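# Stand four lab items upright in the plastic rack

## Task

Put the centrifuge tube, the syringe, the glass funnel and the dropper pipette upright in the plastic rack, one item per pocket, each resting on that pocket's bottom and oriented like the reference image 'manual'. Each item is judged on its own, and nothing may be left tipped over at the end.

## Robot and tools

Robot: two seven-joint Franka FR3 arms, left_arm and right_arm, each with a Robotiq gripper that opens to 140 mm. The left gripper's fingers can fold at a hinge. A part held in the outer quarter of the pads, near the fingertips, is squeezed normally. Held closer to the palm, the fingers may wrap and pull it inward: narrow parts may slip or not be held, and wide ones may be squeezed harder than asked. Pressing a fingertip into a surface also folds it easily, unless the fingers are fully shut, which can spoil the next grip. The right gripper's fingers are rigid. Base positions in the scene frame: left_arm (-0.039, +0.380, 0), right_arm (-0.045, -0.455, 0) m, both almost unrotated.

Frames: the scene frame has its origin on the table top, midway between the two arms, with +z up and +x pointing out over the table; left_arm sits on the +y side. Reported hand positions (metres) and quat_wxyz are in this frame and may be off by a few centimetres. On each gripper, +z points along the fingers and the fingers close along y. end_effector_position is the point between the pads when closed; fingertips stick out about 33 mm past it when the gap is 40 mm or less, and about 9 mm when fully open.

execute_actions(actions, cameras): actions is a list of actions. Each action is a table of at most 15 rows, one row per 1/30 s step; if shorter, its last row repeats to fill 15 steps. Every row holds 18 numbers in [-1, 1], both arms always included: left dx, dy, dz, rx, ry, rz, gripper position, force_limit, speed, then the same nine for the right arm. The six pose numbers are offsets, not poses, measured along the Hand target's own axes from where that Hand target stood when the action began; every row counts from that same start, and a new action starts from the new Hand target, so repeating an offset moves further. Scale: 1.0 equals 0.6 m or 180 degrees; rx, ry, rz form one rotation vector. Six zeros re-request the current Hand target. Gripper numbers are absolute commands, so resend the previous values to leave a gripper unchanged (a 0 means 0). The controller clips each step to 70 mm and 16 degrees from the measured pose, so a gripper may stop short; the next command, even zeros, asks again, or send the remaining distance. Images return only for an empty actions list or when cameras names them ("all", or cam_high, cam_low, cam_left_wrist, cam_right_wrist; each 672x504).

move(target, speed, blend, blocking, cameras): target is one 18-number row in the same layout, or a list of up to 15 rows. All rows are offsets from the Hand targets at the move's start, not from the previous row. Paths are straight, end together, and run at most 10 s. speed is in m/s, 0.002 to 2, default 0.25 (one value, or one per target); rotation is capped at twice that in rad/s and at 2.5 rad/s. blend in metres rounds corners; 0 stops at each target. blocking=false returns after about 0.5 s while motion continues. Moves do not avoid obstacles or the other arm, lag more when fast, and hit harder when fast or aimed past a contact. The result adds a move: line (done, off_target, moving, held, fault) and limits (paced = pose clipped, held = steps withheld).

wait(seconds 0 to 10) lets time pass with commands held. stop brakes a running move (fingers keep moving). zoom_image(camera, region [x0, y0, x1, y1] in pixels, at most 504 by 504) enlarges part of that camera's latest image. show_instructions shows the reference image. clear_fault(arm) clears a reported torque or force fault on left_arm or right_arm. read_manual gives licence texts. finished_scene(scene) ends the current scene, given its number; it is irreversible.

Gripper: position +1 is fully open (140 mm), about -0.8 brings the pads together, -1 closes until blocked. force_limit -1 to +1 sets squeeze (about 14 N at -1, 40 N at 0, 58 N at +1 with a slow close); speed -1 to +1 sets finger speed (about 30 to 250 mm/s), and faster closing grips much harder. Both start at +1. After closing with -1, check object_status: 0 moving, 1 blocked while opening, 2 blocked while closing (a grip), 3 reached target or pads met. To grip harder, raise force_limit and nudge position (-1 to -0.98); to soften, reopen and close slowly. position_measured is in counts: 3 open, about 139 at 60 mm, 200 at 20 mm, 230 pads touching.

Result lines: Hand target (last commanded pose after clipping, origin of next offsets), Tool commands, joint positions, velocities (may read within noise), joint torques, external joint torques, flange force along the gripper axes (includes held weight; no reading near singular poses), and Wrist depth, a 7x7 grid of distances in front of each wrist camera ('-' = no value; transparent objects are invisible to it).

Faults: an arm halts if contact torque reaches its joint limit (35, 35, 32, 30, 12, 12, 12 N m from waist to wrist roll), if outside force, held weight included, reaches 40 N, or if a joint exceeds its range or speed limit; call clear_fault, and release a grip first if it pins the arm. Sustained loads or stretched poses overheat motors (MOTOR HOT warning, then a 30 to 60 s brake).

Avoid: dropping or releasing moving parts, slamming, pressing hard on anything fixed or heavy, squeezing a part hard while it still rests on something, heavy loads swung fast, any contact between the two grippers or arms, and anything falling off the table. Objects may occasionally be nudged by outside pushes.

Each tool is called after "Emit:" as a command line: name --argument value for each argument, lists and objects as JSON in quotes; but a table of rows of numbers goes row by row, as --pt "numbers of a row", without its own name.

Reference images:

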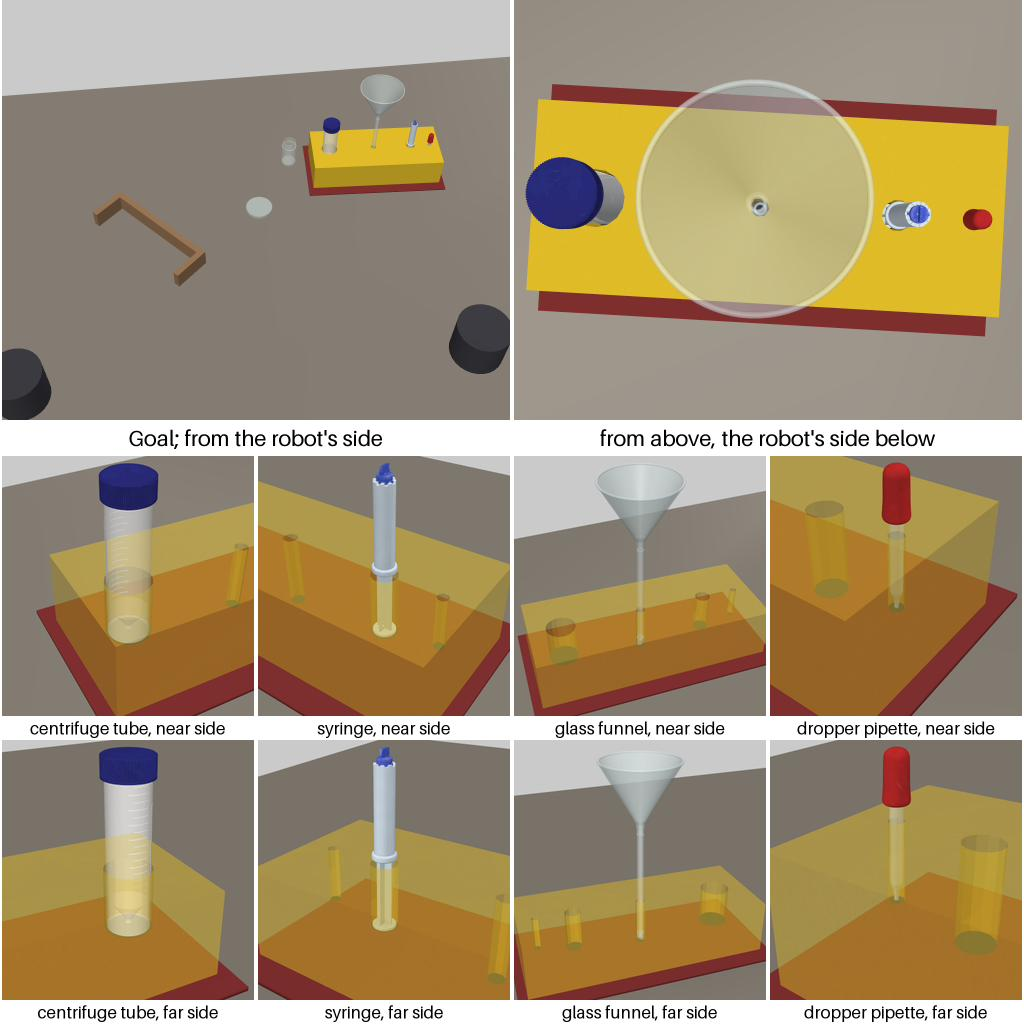

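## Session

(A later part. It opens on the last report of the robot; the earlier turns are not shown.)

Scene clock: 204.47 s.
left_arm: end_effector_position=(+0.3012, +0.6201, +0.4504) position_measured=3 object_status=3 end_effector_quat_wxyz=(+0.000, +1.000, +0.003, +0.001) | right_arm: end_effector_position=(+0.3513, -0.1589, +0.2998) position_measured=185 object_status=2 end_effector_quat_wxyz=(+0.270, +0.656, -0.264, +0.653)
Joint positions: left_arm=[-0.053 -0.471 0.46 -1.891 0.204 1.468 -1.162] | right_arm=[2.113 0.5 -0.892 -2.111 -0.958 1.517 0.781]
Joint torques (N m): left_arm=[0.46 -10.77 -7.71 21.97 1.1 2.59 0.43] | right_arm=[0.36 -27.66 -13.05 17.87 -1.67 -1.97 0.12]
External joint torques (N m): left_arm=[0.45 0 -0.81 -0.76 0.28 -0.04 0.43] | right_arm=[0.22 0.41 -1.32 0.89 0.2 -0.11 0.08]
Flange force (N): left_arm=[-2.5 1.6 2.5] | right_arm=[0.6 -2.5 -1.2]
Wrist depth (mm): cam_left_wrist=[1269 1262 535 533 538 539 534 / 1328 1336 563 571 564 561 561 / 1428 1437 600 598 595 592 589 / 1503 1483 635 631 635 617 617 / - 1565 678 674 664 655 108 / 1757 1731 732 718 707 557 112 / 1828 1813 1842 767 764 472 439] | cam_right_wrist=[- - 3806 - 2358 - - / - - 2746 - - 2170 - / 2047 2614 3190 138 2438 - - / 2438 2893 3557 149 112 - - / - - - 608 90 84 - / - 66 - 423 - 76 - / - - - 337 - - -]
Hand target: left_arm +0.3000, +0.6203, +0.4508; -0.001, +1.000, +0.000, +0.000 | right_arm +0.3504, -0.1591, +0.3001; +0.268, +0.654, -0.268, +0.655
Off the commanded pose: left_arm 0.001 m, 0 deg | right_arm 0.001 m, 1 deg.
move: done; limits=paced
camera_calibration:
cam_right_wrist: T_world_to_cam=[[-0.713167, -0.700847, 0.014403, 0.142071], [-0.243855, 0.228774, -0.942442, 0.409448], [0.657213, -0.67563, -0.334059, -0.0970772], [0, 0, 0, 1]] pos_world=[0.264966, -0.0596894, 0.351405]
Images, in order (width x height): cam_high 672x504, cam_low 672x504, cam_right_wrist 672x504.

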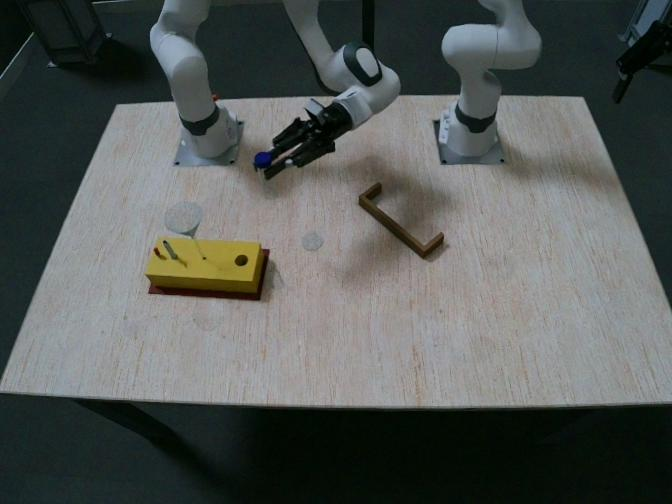

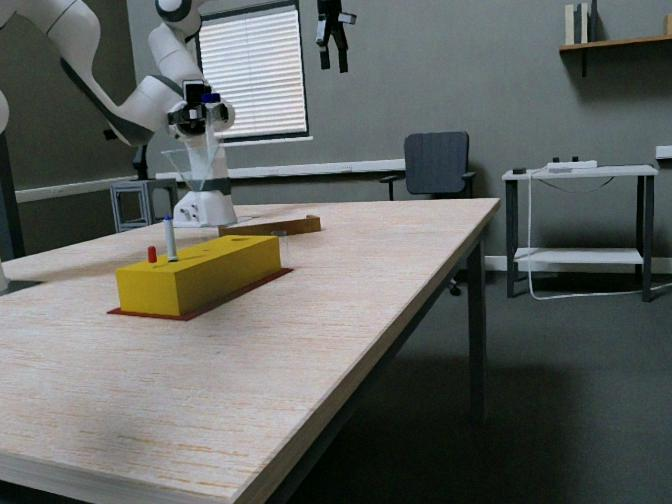

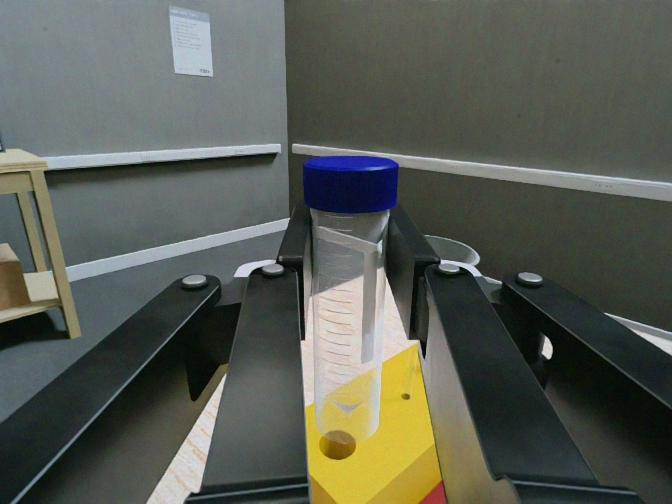

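Emit:
move --pt "0 0 0 0 0 0 1 1 1 -0.1668 -0.0032 0.2026 0 0 0 -1 -0.5 -1" --speed '[0.25]' --cameras '["cam_right_wrist","cam_low"]'

Emit:
zoom_image --camera "cam_low" --region '[180, 130, 320, 270]'

Emit:
zoom_image --camera "cam_right_wrist" --region '[280, 380, 430, 504]'

Scene clock: 206.77 s.
left_arm: end_effector_position=(+0.3012, +0.6201, +0.4504) position_measured=3 object_status=3 end_effector_quat_wxyz=(+0.000, +1.000, +0.003, +0.001) | right_arm: end_effector_position=(+0.4375, -0.2450, +0.2000) position_measured=185 object_status=2 end_effector_quat_wxyz=(+0.273, +0.655, -0.267, +0.652)
Joint positions: left_arm=[-0.053 -0.471 0.46 -1.891 0.204 1.468 -1.162] | right_arm=[1.883 0.673 -0.872 -2.228 -1.025 1.833 0.959]
Joint velocities: left_arm=[within noise] | right_arm=[-0.001 0 -0.001 0.001 0.001 0 0.006]
Joint torques (N m): left_arm=[0.49 -10.82 -7.69 21.96 1.1 2.59 0.38] | right_arm=[0.23 -28.7 -16.12 13.45 -1.53 -2.03 0.23]
External joint torques (N m): left_arm=[0.4 0.17 -0.85 -0.92 0.26 -0.05 0.38] | right_arm=[0.21 0.4 -1.35 0.8 -0.33 0.13 0.2]
Flange force (N): left_arm=[-2.4 1.8 2.9] | right_arm=[0.8 -1.7 1.3]
Wrist depth (mm): cam_left_wrist=[1269 1276 535 539 534 540 539 / 1352 1352 568 565 563 565 561 / 1419 1437 600 603 592 595 595 / 1513 1483 631 633 629 616 608 / - 1598 676 672 666 658 108 / 1692 1771 721 714 694 564 113 / 1842 1828 1842 767 762 471 440] | cam_right_wrist=[- 4018 4339 - - - - / - - 3287 2358 - - 1887 / 2148 - - 138 2583 - 1778 / 2494 2972 3238 149 123 - - / 1990 - - 440 90 84 548 / - 66 - 276 - 76 - / - - - 230 - - -]
Hand target: left_arm +0.3000, +0.6203, +0.4508; -0.001, +1.000, +0.000, +0.000 | right_arm +0.4385, -0.2431, +0.2001; +0.268, +0.654, -0.268, +0.655
Off the commanded pose: left_arm 0.001 m, 0 deg | right_arm 0.002 m, 1 deg.
move: done
camera_calibration:
cam_right_wrist: T_world_to_cam=[[-0.71923, -0.694643, 0.0133879, 0.148905], [-0.240899, 0.231259, -0.942596, 0.355534], [0.651671, -0.681168, -0.333668, -0.244327], [0, 0, 0, 1]] pos_world=[0.351966, -0.145212, 0.251608]
Images, in order (width x height): cam_low 672x504, cam_right_wrist 672x504.

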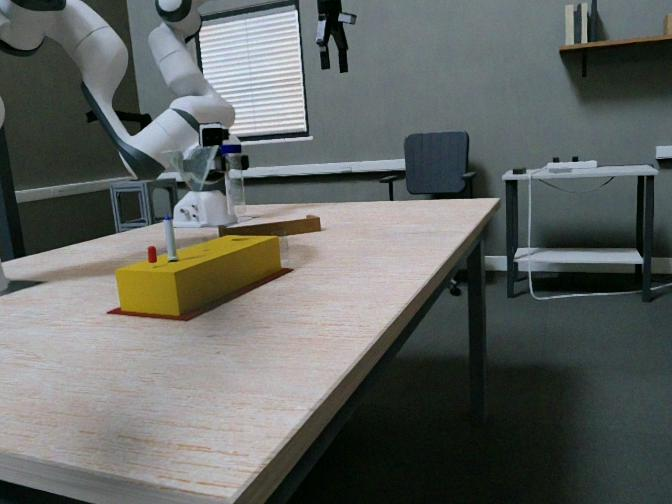

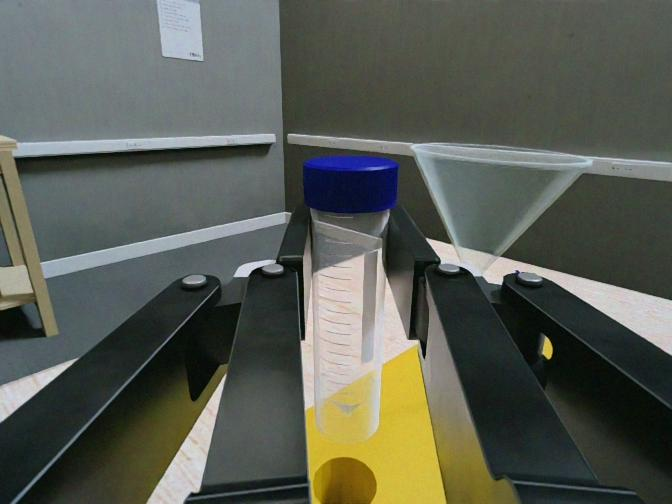

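Scaled by 3.600 from the camera's 672x504 image, which has a finer 960x720 frame.

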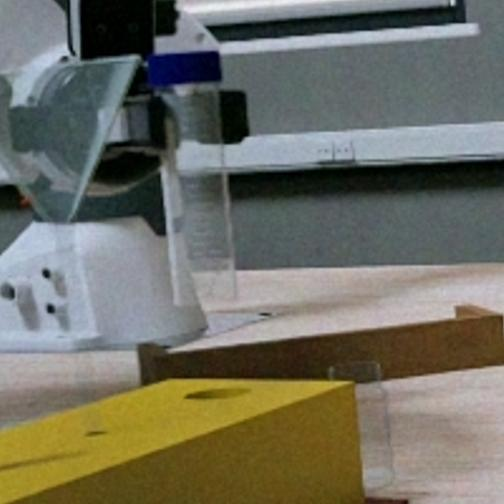

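Scaled by 3.360 from the camera's 672x504 image, which has a finer 960x720 frame.

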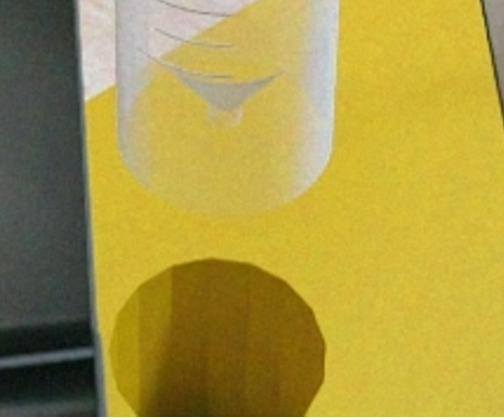

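Emit:
move --pt "0 0 0 0 0 0 1 1 1 -0.065 0 0 0 0 0 -1 -0.5 -1" --speed '[0.12]' --cameras '["cam_right_wrist","cam_low"]'

Emit:
zoom_image --camera "cam_low" --region '[190, 160, 290, 260]'

Emit:
zoom_image --camera "cam_right_wrist" --region '[280, 380, 430, 504]'

Scene clock: 209.97 s.
left_arm: end_effector_position=(+0.3012, +0.6201, +0.4504) position_measured=3 object_status=3 end_effector_quat_wxyz=(+0.000, +1.000, +0.003, +0.001) | right_arm: end_effector_position=(+0.4384, -0.2434, +0.1626) position_measured=185 object_status=2 end_effector_quat_wxyz=(+0.272, +0.654, -0.264, +0.655)
Joint positions: left_arm=[-0.053 -0.471 0.46 -1.891 0.204 1.468 -1.162] | right_arm=[1.836 0.769 -0.814 -2.194 -0.99 1.873 1.001]
Joint velocities: left_arm=[within noise] | right_arm=[0 0 0 0.001 0 0.001 0.006]
Joint torques (N m): left_arm=[0.45 -10.76 -7.72 21.96 1.07 2.6 0.38] | right_arm=[-0.53 -30.96 -16.55 11.96 -0.88 -2.14 0.13]
External joint torques (N m): left_arm=[0.5 0.1 -0.69 -0.88 0.26 -0.05 0.38] | right_arm=[-0.58 0.33 -0.75 0.92 0.23 0.09 0.1]
Flange force (N): left_arm=[-2.5 1.5 2.8] | right_arm=[-1.7 -4.1 0.4]
Wrist depth (mm): cam_left_wrist=[1298 1262 541 536 536 534 535 / 1368 1360 570 568 564 565 561 / 1402 1410 600 598 595 600 593 / 1483 1446 645 635 635 621 617 / - 1620 670 666 666 662 107 / 1705 1771 723 714 705 560 112 / 1842 1828 1813 769 772 472 439] | cam_right_wrist=[2523 2818 3238 - 3056 - - / - 3099 2893 - 1903 - - / 2411 2855 - 138 2358 - - / 2308 2818 3144 150 125 608 568 / 2148 - - 260 90 84 472 / - 66 - 232 - 76 - / - - - 176 - - -]
Hand target: left_arm +0.3000, +0.6203, +0.4508; -0.001, +1.000, +0.000, +0.000 | right_arm +0.4385, -0.2431, +0.1611; +0.268, +0.654, -0.268, +0.655
Off the commanded pose: left_arm 0.001 m, 0 deg | right_arm 0.002 m, 1 deg.
move: done
camera_calibration:
cam_right_wrist: T_world_to_cam=[[-0.714794, -0.699188, 0.0143612, 0.148047], [-0.240349, 0.226326, -0.943933, 0.318942], [0.656736, -0.678169, -0.329826, -0.25838], [0, 0, 0, 1]] pos_world=[0.352168, -0.143897, 0.213714]
Images, in order (width x height): cam_low 672x504, cam_right_wrist 672x504.

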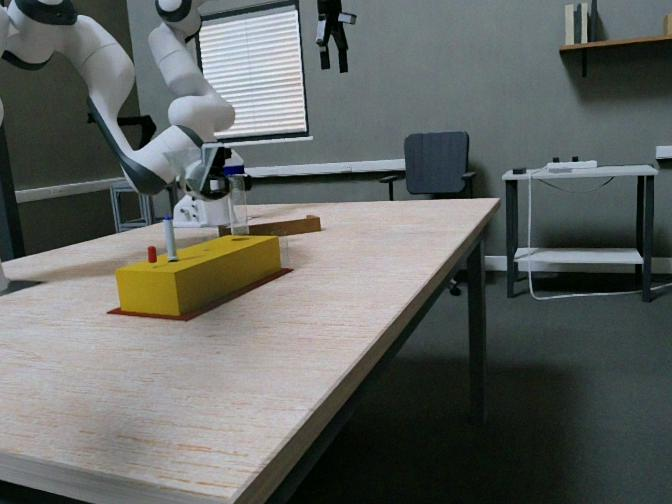

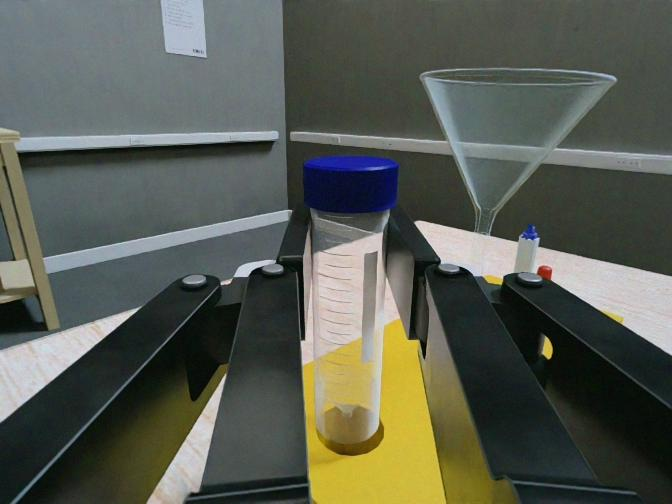

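Scaled by 5.040 from the camera's 672x504 image, which has a finer 960x720 frame.

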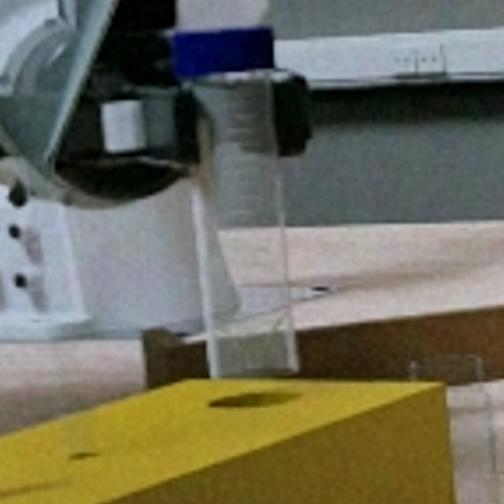

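Scaled by 3.360 from the camera's 672x504 image, which has a finer 960x720 frame.

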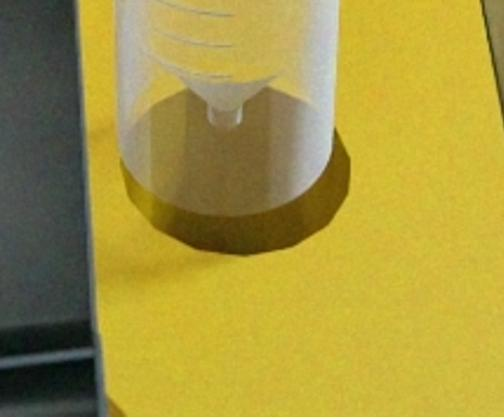

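Emit:
move --pt "0 0 0 0 0 0 1 1 1 -0.007 0.0025 0.0008 0 0 0 -1 -0.5 -1" --speed '[0.06]' --cameras '["cam_right_wrist","cam_low"]'

Emit:
zoom_image --camera "cam_low" --region '[190, 160, 290, 260]'

Emit:
zoom_image --camera "cam_right_wrist" --region '[280, 380, 430, 504]'

Scene clock: 211.20 s.
left_arm: end_effector_position=(+0.3012, +0.6201, +0.4504) position_measured=3 object_status=3 end_effector_quat_wxyz=(+0.000, +1.000, +0.003, +0.001) | right_arm: end_effector_position=(+0.4379, -0.2444, +0.1587) position_measured=185 object_status=2 end_effector_quat_wxyz=(+0.271, +0.654, -0.264, +0.655)
Joint positions: left_arm=[-0.053 -0.471 0.46 -1.891 0.204 1.468 -1.162] | right_arm=[1.832 0.777 -0.809 -2.194 -0.988 1.876 1.008]
Joint velocities: left_arm=[within noise] | right_arm=[-0.002 -0.001 0 0 -0.001 0.002 0.006]
Joint torques (N m): left_arm=[0.53 -10.84 -7.69 21.93 1.09 2.59 0.38] | right_arm=[-0.59 -31.12 -16.48 11.3 -0.86 -2.26 0.1]
External joint torques (N m): left_arm=[0.54 -0.18 -0.76 -0.77 0.26 -0.05 0.38] | right_arm=[-0.6 0.36 -0.58 0.48 0.24 -0.01 0.07]
Flange force (N): left_arm=[-3.1 1.8 2.7] | right_arm=[-1.5 -2.8 0.5]
Wrist depth (mm): cam_left_wrist=[1276 1262 538 544 531 535 535 / 1352 1344 567 564 564 564 555 / 1419 1402 595 593 601 590 593 / 1483 1455 635 636 633 614 617 / - 1576 666 670 672 660 107 / 1705 1718 728 718 707 556 112 / 1857 1828 1828 756 769 473 442] | cam_right_wrist=[2260 - 2746 3499 - - - / 2358 - 3945 3144 - - - / 2465 - 3616 137 2465 - 2170 / 2384 3287 116 150 124 588 594 / 2066 - - 163 90 84 458 / - 66 - 217 - 76 - / - - - 172 - - -]
Hand target: left_arm +0.3000, +0.6203, +0.4508; -0.001, +1.000, +0.000, +0.000 | right_arm +0.4378, -0.2445, +0.1569; +0.268, +0.654, -0.268, +0.655
Off the commanded pose: left_arm 0.001 m, 0 deg | right_arm 0.002 m, 1 deg.
move: done
camera_calibration:
cam_right_wrist: T_world_to_cam=[[-0.714527, -0.69948, 0.0133878, 0.147044], [-0.239721, 0.22681, -0.943976, 0.315203], [0.657256, -0.677705, -0.329742, -0.260082], [0, 0, 0, 1]] pos_world=[0.351568, -0.144896, 0.209816]
Images, in order (width x height): cam_low 672x504, cam_right_wrist 672x504.

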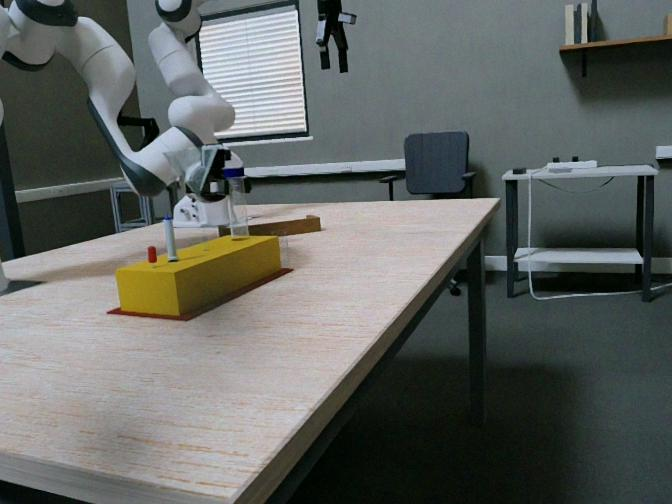

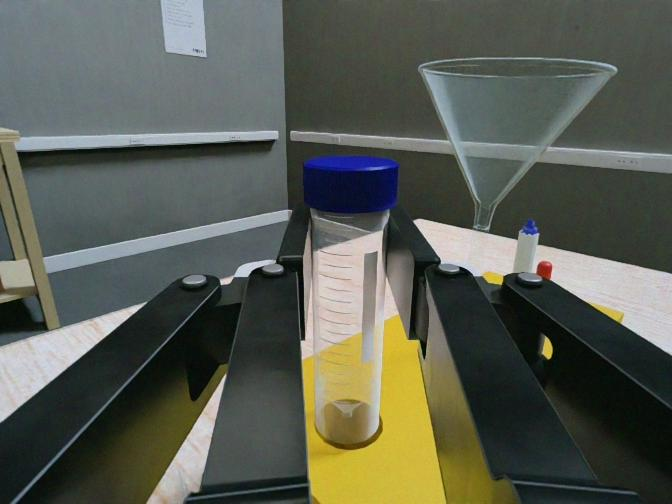

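Scaled by 5.040 from the camera's 672x504 image, which has a finer 960x720 frame.

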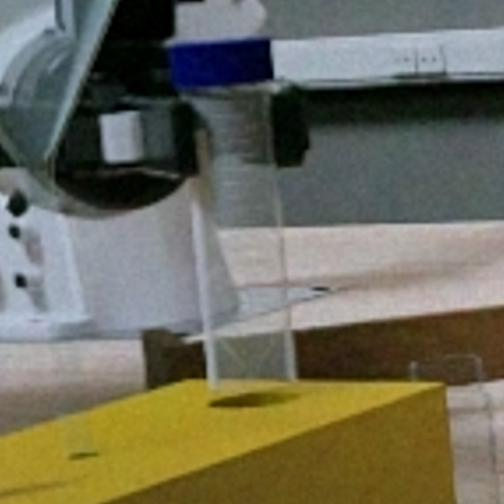

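Scaled by 3.360 from the camera's 672x504 image, which has a finer 960x720 frame.

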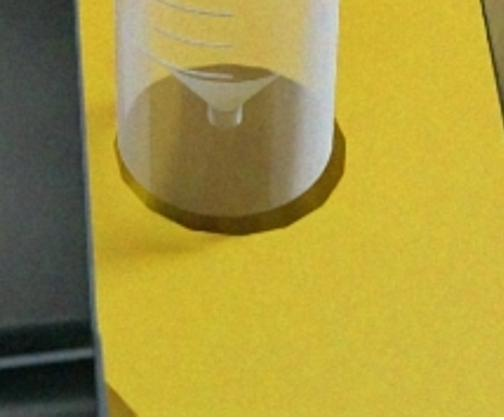

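Emit:
move --pt "0 0 0 0 0 0 1 1 1 -0.002 0.002 0.0011 0 0 0 -1 -0.5 -1" --pt "0 0 0 0 0 0 1 1 1 -0.0125 0.002 0.0011 0 0 0 -1 -0.5 -1" --speed '[0.03,0.05]' --blend '[0.001,0]' --cameras '["cam_right_wrist","cam_low"]'

Emit:
zoom_image --camera "cam_low" --region '[190, 160, 290, 260]'

Emit:
zoom_image --camera "cam_right_wrist" --region '[280, 380, 430, 504]'

Scene clock: 212.67 s.
left_arm: end_effector_position=(+0.3012, +0.6201, +0.4504) position_measured=3 object_status=3 end_effector_quat_wxyz=(+0.000, +1.000, +0.003, +0.001) | right_arm: end_effector_position=(+0.4376, -0.2465, +0.1514) position_measured=185 object_status=2 end_effector_quat_wxyz=(+0.272, +0.654, -0.265, +0.655)
Joint positions: left_arm=[-0.053 -0.471 0.46 -1.891 0.204 1.468 -1.162] | right_arm=[1.823 0.793 -0.798 -2.192 -0.982 1.883 1.018]
Joint velocities: left_arm=[within noise] | right_arm=[0 0 -0.001 0 0.001 0.001 0.006]
Joint torques (N m): left_arm=[0.49 -10.84 -7.77 22.01 1.09 2.6 0.36] | right_arm=[0.05 -31.46 -16.31 11.5 -0.69 -2.07 0.29]
External joint torques (N m): left_arm=[0.5 -0.07 -0.81 -0.77 0.27 -0.05 0.36] | right_arm=[-0.04 0.21 -0.41 0.99 0.39 0.18 0.25]
Flange force (N): left_arm=[-2.8 1.8 2.6] | right_arm=[-1.8 -3.2 -0.5]
Wrist depth (mm): cam_left_wrist=[1262 1248 541 541 538 536 536 / 1360 1352 570 563 568 560 560 / 1446 1428 593 595 600 592 590 / 1533 1533 631 629 628 617 617 / - 1565 676 672 676 655 107 / 1757 1705 728 714 703 559 112 / 1842 1920 1842 769 764 473 440] | cam_right_wrist=[- 2893 3444 - - - - / 2066 3874 2972 2614 - - 1254 / 2358 - - 138 2893 - 1793 / 2358 2678 2818 151 151 638 596 / 1937 - - 241 90 84 414 / - 66 - 212 - 76 - / - - - 162 - - -]
Hand target: left_arm +0.3000, +0.6203, +0.4508; -0.001, +1.000, +0.000, +0.000 | right_arm +0.4374, -0.2458, +0.1494; +0.268, +0.654, -0.268, +0.655
Off the commanded pose: left_arm 0.001 m, 0 deg | right_arm 0.002 m, 1 deg.
move: done; blend cut to 0.0009 m at target 1
camera_calibration:
cam_right_wrist: T_world_to_cam=[[-0.715166, -0.698819, 0.013782, 0.145771], [-0.239157, 0.226129, -0.944283, 0.308271], [0.656766, -0.678615, -0.328847, -0.263858], [0, 0, 0, 1]] pos_world=[0.351269, -0.146899, 0.202317]
Images, in order (width x height): cam_low 672x504, cam_right_wrist 672x504.

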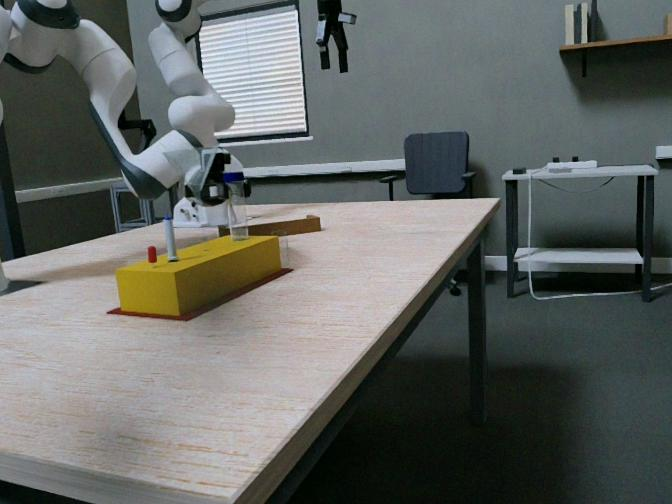

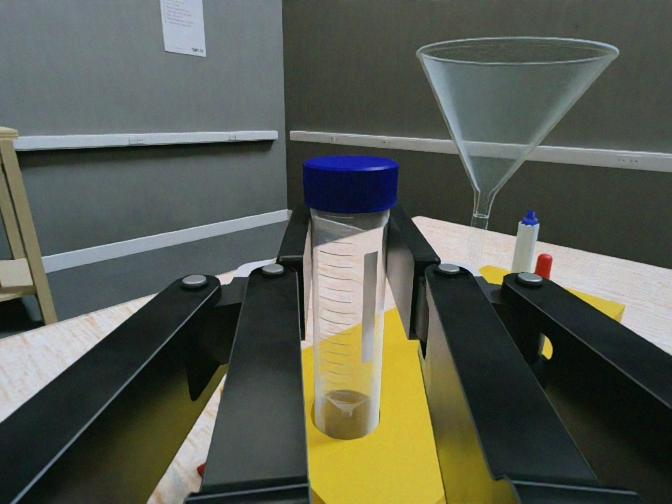

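Scaled by 5.040 from the camera's 672x504 image, which has a finer 960x720 frame.

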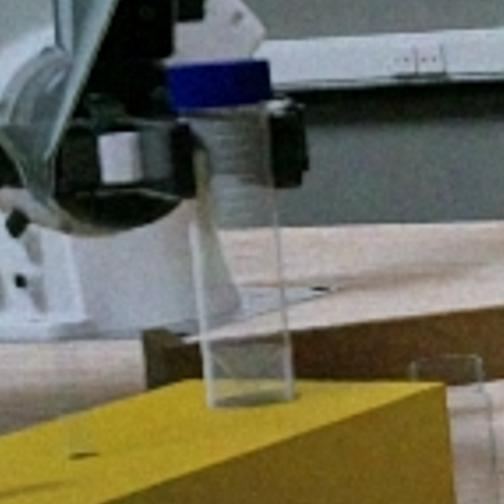

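Scaled by 3.360 from the camera's 672x504 image, which has a finer 960x720 frame.

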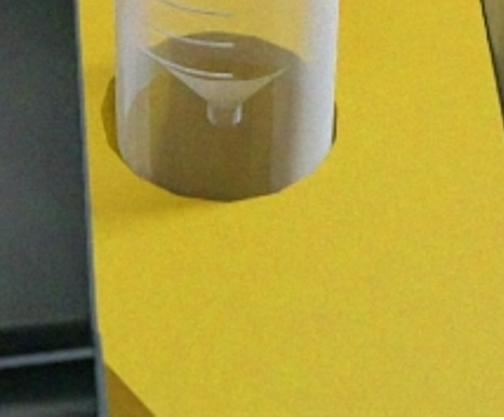

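Emit:
move --pt "0 0 0 0 0 0 1 1 1 -0.001 -0.0008 0.0013 0 0 0 -1 -0.5 -1" --pt "0 0 0 0 0 0 1 1 1 -0.0133 -0.0008 0.0013 0 0 0 -1 -0.5 -1" --speed '[0.03,0.05]' --blend '[0.0005,0]' --cameras '["cam_right_wrist"]'

Emit:
zoom_image --camera "cam_right_wrist" --region '[280, 380, 430, 504]'

Scene clock: 213.80 s.
left_arm: end_effector_position=(+0.3012, +0.6201, +0.4504) position_measured=3 object_status=3 end_effector_quat_wxyz=(+0.000, +1.000, +0.003, +0.001) | right_arm: end_effector_position=(+0.4383, -0.2464, +0.1432) position_measured=185 object_status=2 end_effector_quat_wxyz=(+0.272, +0.654, -0.264, +0.655)
Joint positions: left_arm=[-0.053 -0.471 0.46 -1.891 0.204 1.468 -1.162] | right_arm=[1.812 0.813 -0.786 -2.182 -0.976 1.891 1.026]
Joint velocities: left_arm=[within noise] | right_arm=[-0.001 0.001 0.001 0.002 0 0.003 0.007]
Joint torques (N m): left_arm=[0.48 -10.75 -7.7 21.97 1.1 2.58 0.43] | right_arm=[-0.79 -31.85 -16.77 11.02 -0.82 -2.14 0.22]
External joint torques (N m): left_arm=[0.44 0.08 -0.81 -0.81 0.27 -0.06 0.43] | right_arm=[-0.82 0.34 -0.61 0.86 0.24 0.13 0.19]
Flange force (N): left_arm=[-2.4 1.5 2.5] | right_arm=[-2.4 -4.1 0.8]
Wrist depth (mm): cam_left_wrist=[1262 1262 536 539 536 535 539 / 1344 1344 563 570 568 559 556 / 1419 1376 596 596 596 595 596 / 1464 1483 640 629 642 614 617 / - 1554 674 672 664 656 107 / 1757 1757 735 716 703 561 112 / 1857 1873 1873 762 762 473 438] | cam_right_wrist=[- 2746 2781 4616 - - - / 2438 - 3444 - - - - / 2411 - - 138 - - 1539 / 2237 3190 2972 150 151 556 569 / 2047 - - 226 90 84 375 / - 66 - 205 - 76 - / - - - 153 - - -]
Hand target: left_arm +0.3000, +0.6203, +0.4508; -0.001, +1.000, +0.000, +0.000 | right_arm +0.4383, -0.2460, +0.1414; +0.268, +0.654, -0.268, +0.655
Off the commanded pose: left_arm 0.001 m, 0 deg | right_arm 0.002 m, 1 deg.
move: done
camera_calibration:
cam_right_wrist: T_world_to_cam=[[-0.714771, -0.699213, 0.0142649, 0.146165], [-0.239968, 0.226046, -0.944097, 0.301048], [0.6569, -0.678236, -0.32936, -0.266938], [0, 0, 0, 1]] pos_world=[0.352068, -0.146897, 0.194215]
Images, in order (width x height): cam_right_wrist 672x504.

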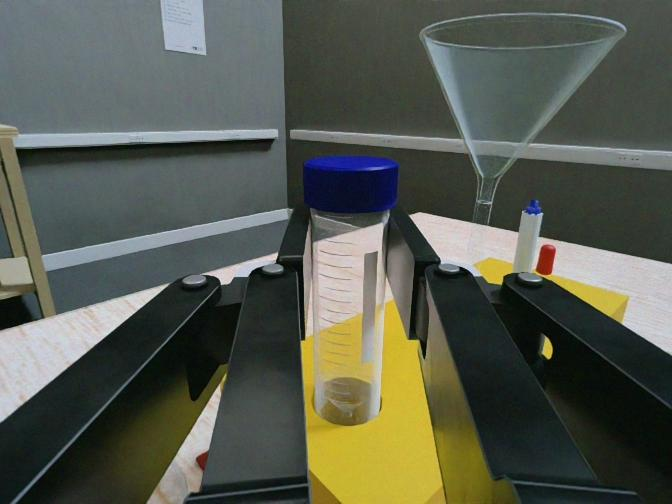

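Scaled by 3.360 from the camera's 672x504 image, which has a finer 960x720 frame.

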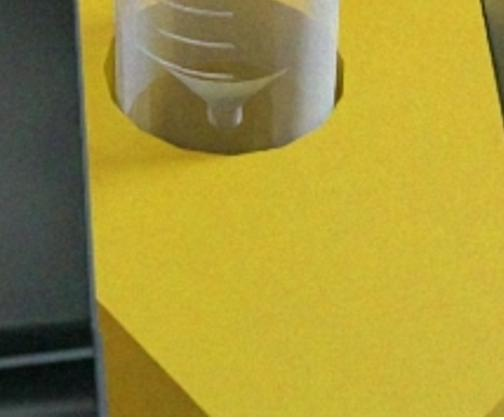

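Emit:
move --pt "0 0 0 0 0 0 1 1 1 -0.0333 0 0 0 0 0 -1 -0.5 -1" --speed '[0.06]'

Emit:
move --pt "0 0 0 0 0 0 1 1 1 -0.022 0 0 0 0 0 -1 -0.5 -1" --speed '[0.05]' --cameras '["cam_right_wrist"]'

Scene clock: 214.90 s.
left_arm: end_effector_position=(+0.3012, +0.6201, +0.4504) position_measured=3 object_status=3 end_effector_quat_wxyz=(+0.000, +1.000, +0.003, +0.001) | right_arm: end_effector_position=(+0.4383, -0.2465, +0.1232) position_measured=185 object_status=2 end_effector_quat_wxyz=(+0.272, +0.654, -0.264, +0.655)
Joint positions: left_arm=[-0.053 -0.471 0.46 -1.891 0.204 1.468 -1.162] | right_arm=[1.788 0.862 -0.758 -2.158 -0.957 1.905 1.045]
Joint velocities: left_arm=[within noise] | right_arm=[0.001 0 0.001 0.001 0.001 0 0.007]
Joint torques (N m): left_arm=[0.47 -10.81 -7.69 22.03 1.08 2.61 0.39] | right_arm=[-0.5 -32.93 -17.14 10.51 -0.82 -2.15 0.26]
External joint torques (N m): left_arm=[0.39 0.14 -0.81 -0.84 0.24 -0.04 0.39] | right_arm=[-0.42 0.26 -0.51 1.13 0.21 0.17 0.22]
Flange force (N): left_arm=[-2.2 1.6 2.6] | right_arm=[-2.3 -4.2 0.2]
Wrist depth (mm): cam_left_wrist=[1298 1255 538 539 539 533 534 / 1328 1360 568 565 560 563 555 / 1437 1437 598 600 596 592 592 / 1474 1437 633 626 629 616 612 / - 1544 672 672 666 655 108 / 1785 1718 728 721 705 563 112 / 1842 1828 1842 767 764 472 438] | cam_right_wrist=[- - 3190 3144 - - - / 2308 2855 4093 - 3874 - - / 2614 3444 - 138 - 2583 - / 2284 2781 2818 151 151 302 494 / 369 - - 195 90 84 336 / - 66 - 162 - 76 - / - - - 135 - - -]
Hand target: left_arm +0.3000, +0.6203, +0.4508; -0.001, +1.000, +0.000, +0.000 | right_arm +0.4383, -0.2460, +0.1214; +0.268, +0.654, -0.268, +0.655
Off the commanded pose: left_arm 0.001 m, 0 deg | right_arm 0.002 m, 1 deg.
move: done

Scene clock: 215.77 s.
left_arm: end_effector_position=(+0.3012, +0.6201, +0.4504) position_measured=3 object_status=3 end_effector_quat_wxyz=(+0.000, +1.000, +0.003, +0.001) | right_arm: end_effector_position=(+0.4384, -0.2467, +0.1102) position_measured=185 object_status=2 end_effector_quat_wxyz=(+0.272, +0.654, -0.264, +0.655)
Joint positions: left_arm=[-0.053 -0.471 0.46 -1.891 0.204 1.468 -1.162] | right_arm=[1.773 0.894 -0.74 -2.141 -0.945 1.913 1.057]
Joint velocities: left_arm=[within noise] | right_arm=[0 0.001 0.001 0 -0.001 0 0.006]
Joint torques (N m): left_arm=[0.47 -10.82 -7.76 21.97 1.08 2.59 0.39] | right_arm=[-0.42 -33.6 -17.16 10.03 -0.77 -2.06 0.25]
External joint torques (N m): left_arm=[0.46 -0.1 -0.86 -0.76 0.25 -0.05 0.39] | right_arm=[-0.6 0.16 -0.6 1.12 0.22 0.24 0.22]
Flange force (N): left_arm=[-2.8 1.9 2.6] | right_arm=[-2.3 -4.2 0.5]
Wrist depth (mm): cam_left_wrist=[1276 1269 540 534 535 538 538 / 1328 1344 560 565 564 563 561 / 1437 1455 604 595 595 596 592 / 1503 1446 633 631 629 612 616 / - 1609 674 678 672 656 107 / 1705 1705 730 723 699 559 112 / 1828 1873 1873 764 764 470 441] | cam_right_wrist=[- - 2333 - - - - / 2086 - - 2855 - - - / 2411 2523 - 138 714 273 - / 2214 2678 491 151 151 280 420 / 365 - - 192 90 84 312 / - 66 - 151 - 76 - / - - - 127 - - -]
Hand target: left_arm +0.3000, +0.6203, +0.4508; -0.001, +1.000, +0.000, +0.000 | right_arm +0.4383, -0.2460, +0.1082; +0.268, +0.654, -0.268, +0.655
Off the commanded pose: left_arm 0.001 m, 0 deg | right_arm 0.002 m, 1 deg.
move: done
camera_calibration:
cam_right_wrist: T_world_to_cam=[[-0.715117, -0.698857, 0.0143631, 0.146726], [-0.239564, 0.225731, -0.944275, 0.269709], [0.656671, -0.678708, -0.328845, -0.278114], [0, 0, 0, 1]] pos_world=[0.352168, -0.147099, 0.161116]
Images, in order (width x height): cam_right_wrist 672x504.

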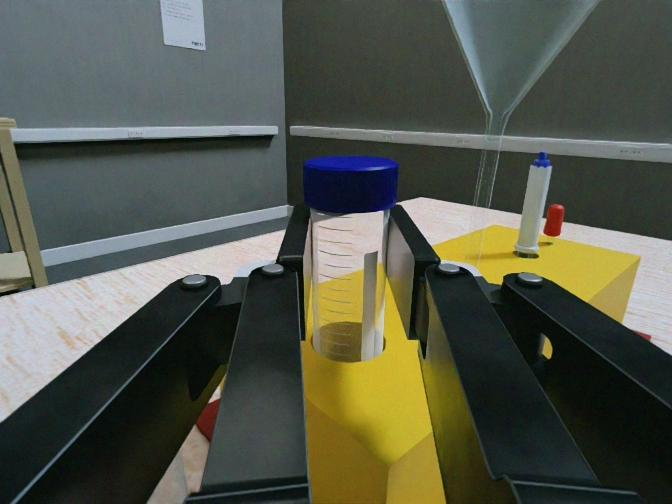

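Emit:
move --pt "0 0 0 0 0 0 1 1 1 -0.0095 0 0 0 0 0 -1 -0.5 -1" --speed '[0.04]'

Emit:
move --pt "0 0 0 0 0 0 1 1 1 -0.005 0 0 0 0 0 -1 -0.5 -1" --speed '[0.03]'

Scene clock: 216.80 s.
left_arm: end_effector_position=(+0.3012, +0.6201, +0.4504) position_measured=3 object_status=3 end_effector_quat_wxyz=(+0.000, +1.000, +0.003, +0.001) | right_arm: end_effector_position=(+0.4395, -0.2474, +0.1082) position_measured=185 object_status=2 end_effector_quat_wxyz=(+0.273, +0.651, -0.265, +0.657)
Joint positions: left_arm=[-0.053 -0.471 0.46 -1.891 0.204 1.468 -1.162] | right_arm=[1.766 0.905 -0.734 -2.132 -0.943 1.909 1.062]
Joint velocities: left_arm=[within noise] | right_arm=[-0.004 0 0.003 0.002 0 -0.004 0.005]
Joint torques (N m): left_arm=[0.52 -10.77 -7.71 21.95 1.08 2.58 0.4] | right_arm=[-1.59 -33.21 -15.2 8.57 -0.24 -0.77 0.28]
External joint torques (N m): left_arm=[0.58 0.05 -0.68 -0.88 0.27 -0.07 0.4] | right_arm=[-1.71 0.99 1.66 -0.41 0.78 1.56 0.25]
Flange force (N): left_arm=[-2.7 1.5 2.8] | right_arm=[-7.7 -2.3 2.4]
Wrist depth (mm): cam_left_wrist=[1291 1276 538 540 535 535 538 / 1352 1336 570 564 561 568 561 / 1446 1446 598 598 601 596 592 / 1483 1483 631 633 635 616 611 / - 1598 672 670 672 660 108 / 1771 1705 732 712 707 561 112 / 1828 1842 1813 769 767 474 442] | cam_right_wrist=[- 2678 3099 - - - - / - 2583 3144 - - 1920 - / 1839 2712 - 137 819 1584 2106 / 2106 438 488 237 124 294 420 / 364 - - 188 90 84 305 / - 66 - 143 - 76 - / - - - 128 - - -]
Hand target: left_arm +0.3000, +0.6203, +0.4508; -0.001, +1.000, +0.000, +0.000 | right_arm +0.4383, -0.2460, +0.1025; +0.268, +0.654, -0.268, +0.655
Off the commanded pose: left_arm 0.001 m, 0 deg | right_arm 0.006 m, 1 deg.
move: off_target (right_arm)

Scene clock: 217.60 s.
left_arm: end_effector_position=(+0.3012, +0.6201, +0.4504) position_measured=3 object_status=3 end_effector_quat_wxyz=(+0.000, +1.000, +0.003, +0.001) | right_arm: end_effector_position=(+0.4397, -0.2483, +0.1079) position_measured=185 object_status=2 end_effector_quat_wxyz=(+0.274, +0.648, -0.267, +0.659)
Joint positions: left_arm=[-0.053 -0.471 0.46 -1.891 0.204 1.468 -1.162] | right_arm=[1.758 0.909 -0.728 -2.126 -0.943 1.9 1.068]
Joint velocities: left_arm=[within noise] | right_arm=[-0.002 0.002 0.003 0.001 0.001 -0.005 0.006]
Joint torques (N m): left_arm=[0.46 -10.8 -7.71 22 1.07 2.56 0.38] | right_arm=[-0.84 -33.32 -12.81 8.15 0.44 0.25 0.17]
External joint torques (N m): left_arm=[0.45 0.05 -0.76 -0.83 0.24 -0.08 0.38] | right_arm=[-0.83 0.71 3.93 -0.52 1.44 2.6 0.14]
Flange force (N): left_arm=[-2.5 1.6 2.6] | right_arm=[-9.9 -0.6 0.2]
Wrist depth (mm): cam_left_wrist=[1276 1276 536 540 538 535 535 / 1313 1336 565 567 567 564 559 / 1419 1428 595 600 593 595 592 / 1483 1464 633 631 631 616 614 / - 1609 676 664 672 656 107 / 1757 1705 728 721 712 557 113 / 1857 1842 1873 767 764 470 442] | cam_right_wrist=[2127 2646 - - - - - / 2411 2552 - - - - - / 2438 2781 3444 138 733 275 - / 2552 2855 496 239 124 292 416 / 347 - - 188 90 84 327 / - 66 - 141 - 76 - / - - - 126 - - -]
Hand target: left_arm +0.3000, +0.6203, +0.4508; -0.001, +1.000, +0.000, +0.000 | right_arm +0.4383, -0.2460, +0.0995; +0.268, +0.654, -0.268, +0.655
Off the commanded pose: left_arm 0.001 m, 0 deg | right_arm 0.009 m, 1 deg.
move: off_target (right_arm)

Emit:
move --pt "0 0 0 0 0 0 1 1 1 0.0125 0 0 0 0 0 -1 -0.5 -1" --pt "0 0 0 0 0 0 1 1 1 0.0126 0 0 0 0 0 -0.22 -0.5 -0.6" --speed '[0.03,0.03]' --cameras '["cam_right_wrist","cam_low"]'

Emit:
zoom_image --camera "cam_low" --region '[100, 150, 320, 330]'

Scene clock: 219.50 s.
left_arm: end_effector_position=(+0.3012, +0.6201, +0.4504) position_measured=3 object_status=3 end_effector_quat_wxyz=(+0.000, +1.000, +0.003, +0.001) | right_arm: end_effector_position=(+0.4385, -0.2474, +0.1081) position_measured=157 object_status=0 end_effector_quat_wxyz=(+0.270, +0.652, -0.269, +0.655)
Joint positions: left_arm=[-0.053 -0.471 0.46 -1.891 0.204 1.468 -1.162] | right_arm=[1.758 0.891 -0.727 -2.135 -0.948 1.905 1.07]
Joint torques (N m): left_arm=[0.47 -10.82 -7.74 21.99 1.1 2.58 0.41] | right_arm=[0.45 -35.15 -17.16 9.31 -1.12 -2.15 -0.05]
External joint torques (N m): left_arm=[0.5 0.03 -0.74 -0.84 0.28 -0.07 0.41] | right_arm=[0.51 -1.02 -0.56 0.26 -0.12 0.16 -0.08]
Flange force (N): left_arm=[-2.6 1.5 2.7] | right_arm=[3.5 1.4 0.0]
Wrist depth (mm): cam_left_wrist=[1262 1262 538 540 541 535 536 / 1344 1344 570 563 570 564 557 / 1428 1410 595 598 595 596 593 / 1483 1446 628 631 631 616 612 / - 1576 674 670 660 658 107 / 1718 1757 728 714 703 559 112 / 1813 1842 1813 769 767 474 440] | cam_right_wrist=[- 2552 4254 3557 - 2086 1870 / 2333 2583 3287 3945 2746 2106 - / 2678 2781 3557 137 704 - - / 2191 2678 131 482 169 285 445 / - 92 111 196 175 90 90 / - - - 148 140 - 74 / - - - 131 121 - -]
Hand target: left_arm +0.3000, +0.6203, +0.4508; -0.001, +1.000, +0.000, +0.000 | right_arm +0.4383, -0.2460, +0.1071; +0.268, +0.654, -0.268, +0.655
Off the commanded pose: left_arm 0.001 m, 0 deg | right_arm 0.002 m, 0 deg.
move: done
camera_calibration:
cam_right_wrist: T_world_to_cam=[[-0.718886, -0.695112, 0.00475189, 0.149885], [-0.233369, 0.2349, -0.943589, 0.267412], [0.654784, -0.679442, -0.331084, -0.278435], [0, 0, 0, 1]] pos_world=[0.352471, -0.147808, 0.159429]
Images, in order (width x height): cam_low 672x504, cam_right_wrist 672x504.

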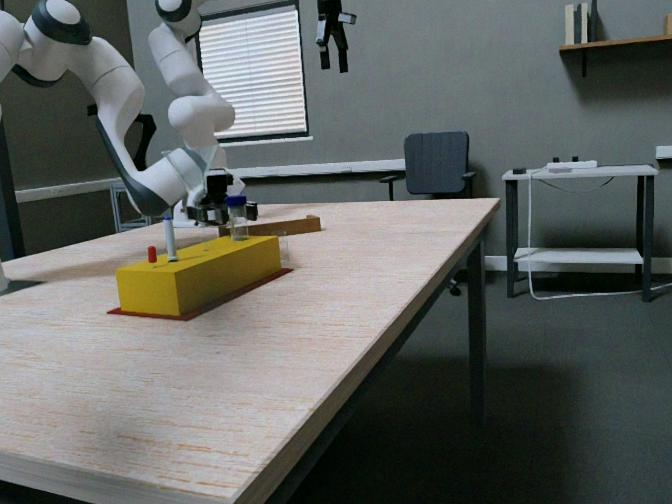

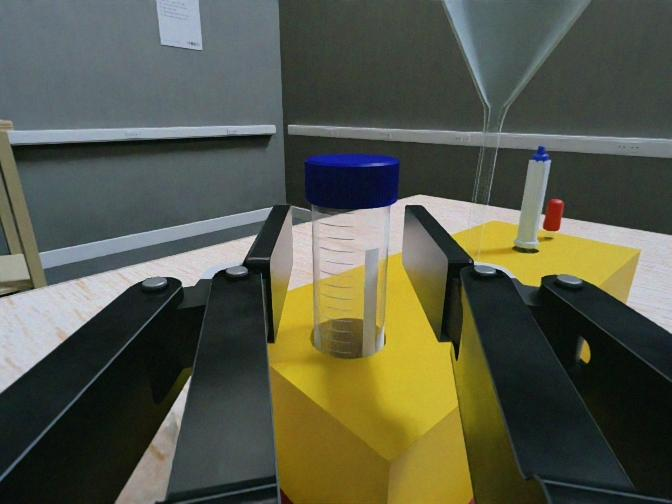

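Scaled by 2.291 from the camera's 672x504 image, which has a finer 960x720 frame.

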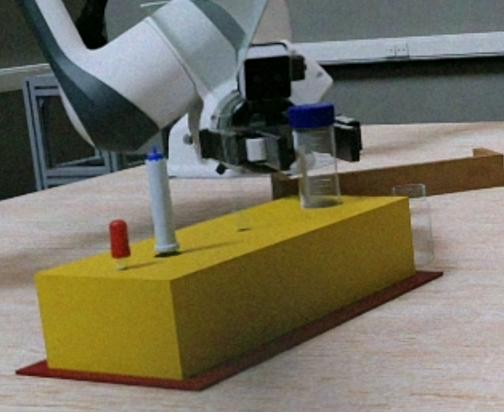

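Emit:
move --pt "0 0 0 0 0 0 1 1 1 0.0005 0 -0.22 0 0 0 -0.22 -0.5 -0.6" --pt "0 0 0 0 0 0 1 1 1 0.2 0 -0.25 0 0 0 -0.22 -0.5 -0.6" --speed '[0.12,0.25]' --blend '[0.02,0]' --cameras '["cam_high","cam_low","cam_right_wrist"]'

Emit:
zoom_image --camera "cam_low" --region '[100, 150, 320, 330]'

Emit:
zoom_image --camera "cam_high" --region '[130, 180, 330, 310]'

Scene clock: 223.00 s.
left_arm: end_effector_position=(+0.3012, +0.6201, +0.4504) position_measured=3 object_status=3 end_effector_quat_wxyz=(+0.000, +1.000, +0.003, +0.001) | right_arm: end_effector_position=(+0.3316, -0.1402, +0.2259) position_measured=157 object_status=3 end_effector_quat_wxyz=(+0.264, +0.654, -0.272, +0.654)
Joint positions: left_arm=[-0.053 -0.471 0.46 -1.891 0.204 1.468 -1.162] | right_arm=[1.983 0.65 -0.711 -2.034 -0.864 1.537 0.884]
Joint velocities: left_arm=[within noise] | right_arm=[0.001 0.001 0 0 -0.002 0 -0.007]
Joint torques (N m): left_arm=[0.5 -10.84 -7.75 21.99 1.09 2.58 0.42] | right_arm=[-0.11 -35.83 -13.28 14.94 -2.01 -2.21 -0.4]
External joint torques (N m): left_arm=[0.53 0.07 -0.73 -0.91 0.27 -0.08 0.42] | right_arm=[-0.16 -1.14 -0.42 -0.08 -0.32 -0.21 -0.43]
Flange force (N): left_arm=[-2.7 1.6 2.9] | right_arm=[3.8 1.8 1.5]
Wrist depth (mm): cam_left_wrist=[1291 1262 541 538 533 536 534 / 1352 1352 570 567 563 564 563 / 1446 1419 601 595 595 592 592 / 1483 1455 629 633 628 614 611 / - 1576 666 670 666 660 108 / 1744 1705 735 712 705 560 112 / 1785 1857 1828 764 767 470 440] | cam_right_wrist=[2047 2678 2333 - - - 1808 / 2465 2746 2818 - - - - / 1631 2712 3444 - - - - / 1870 2972 131 844 125 695 - / - 92 110 418 - 90 90 / - - - 331 - - 74 / - - - 315 - - -]
Hand target: left_arm +0.3000, +0.6203, +0.4508; -0.001, +1.000, +0.000, +0.000 | right_arm +0.3314, -0.1407, +0.2270; +0.268, +0.654, -0.268, +0.655
Off the commanded pose: left_arm 0.001 m, 0 deg | right_arm 0.001 m, 1 deg.
move: done
camera_calibration:
cam_right_wrist: T_world_to_cam=[[-0.715706, -0.698378, -0.00581097, 0.147972], [-0.23218, 0.245771, -0.941111, 0.328971], [0.658679, -0.672209, -0.338049, -0.095324], [0, 0, 0, 1]] pos_world=[0.245073, -0.0415889, 0.278234]
Images, in order (width x height): cam_high 672x504, cam_low 672x504, cam_right_wrist 672x504.

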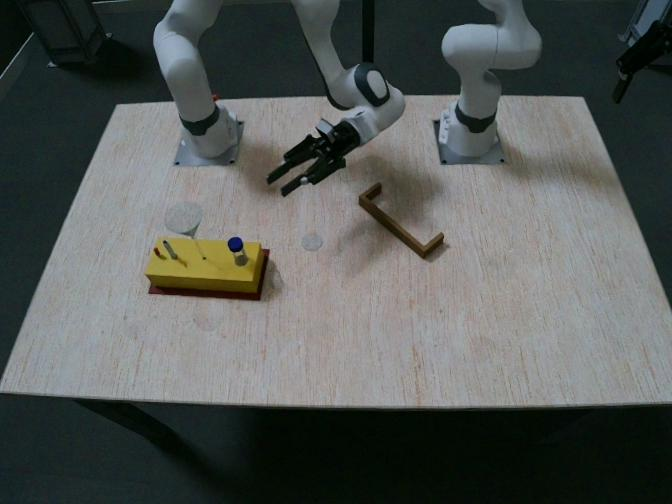

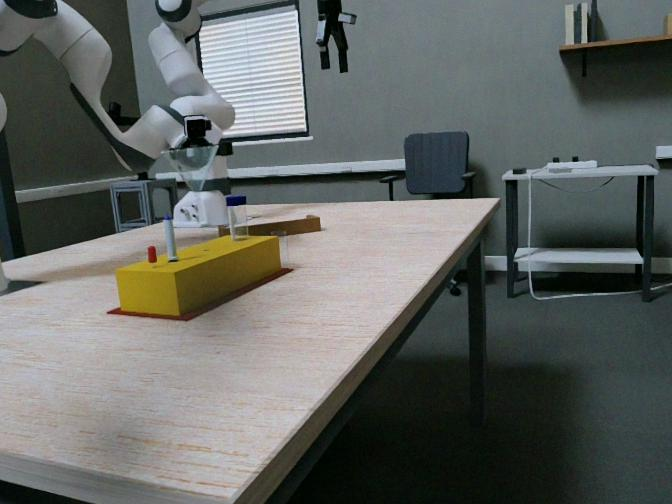

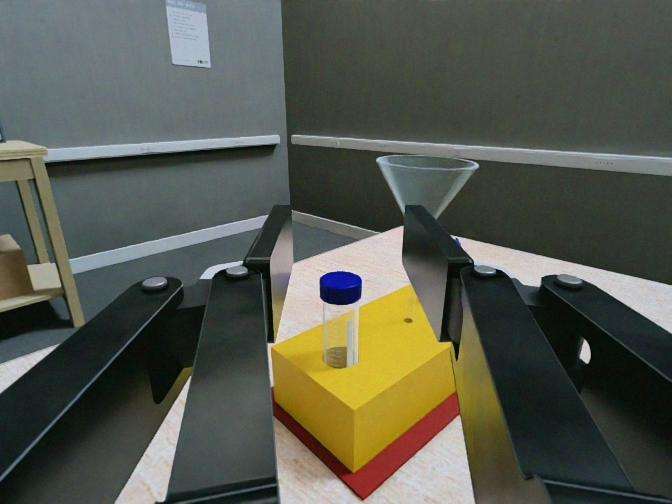

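Scaled by 2.291 from the camera's 672x504 image, which has a finer 960x720 frame.

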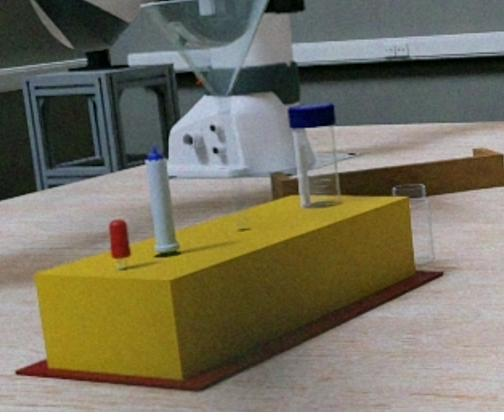

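Scaled by 2.520 from the camera's 672x504 image, which has a finer 960x720 frame.

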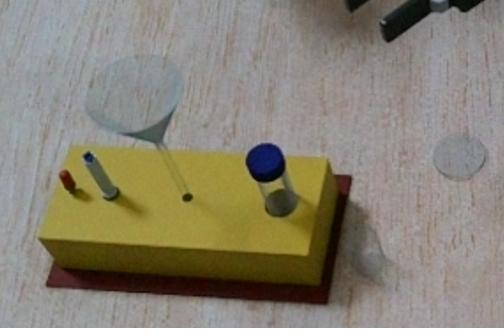

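Emit:
finished_scene --scene 1

The scene is finished: the task was done.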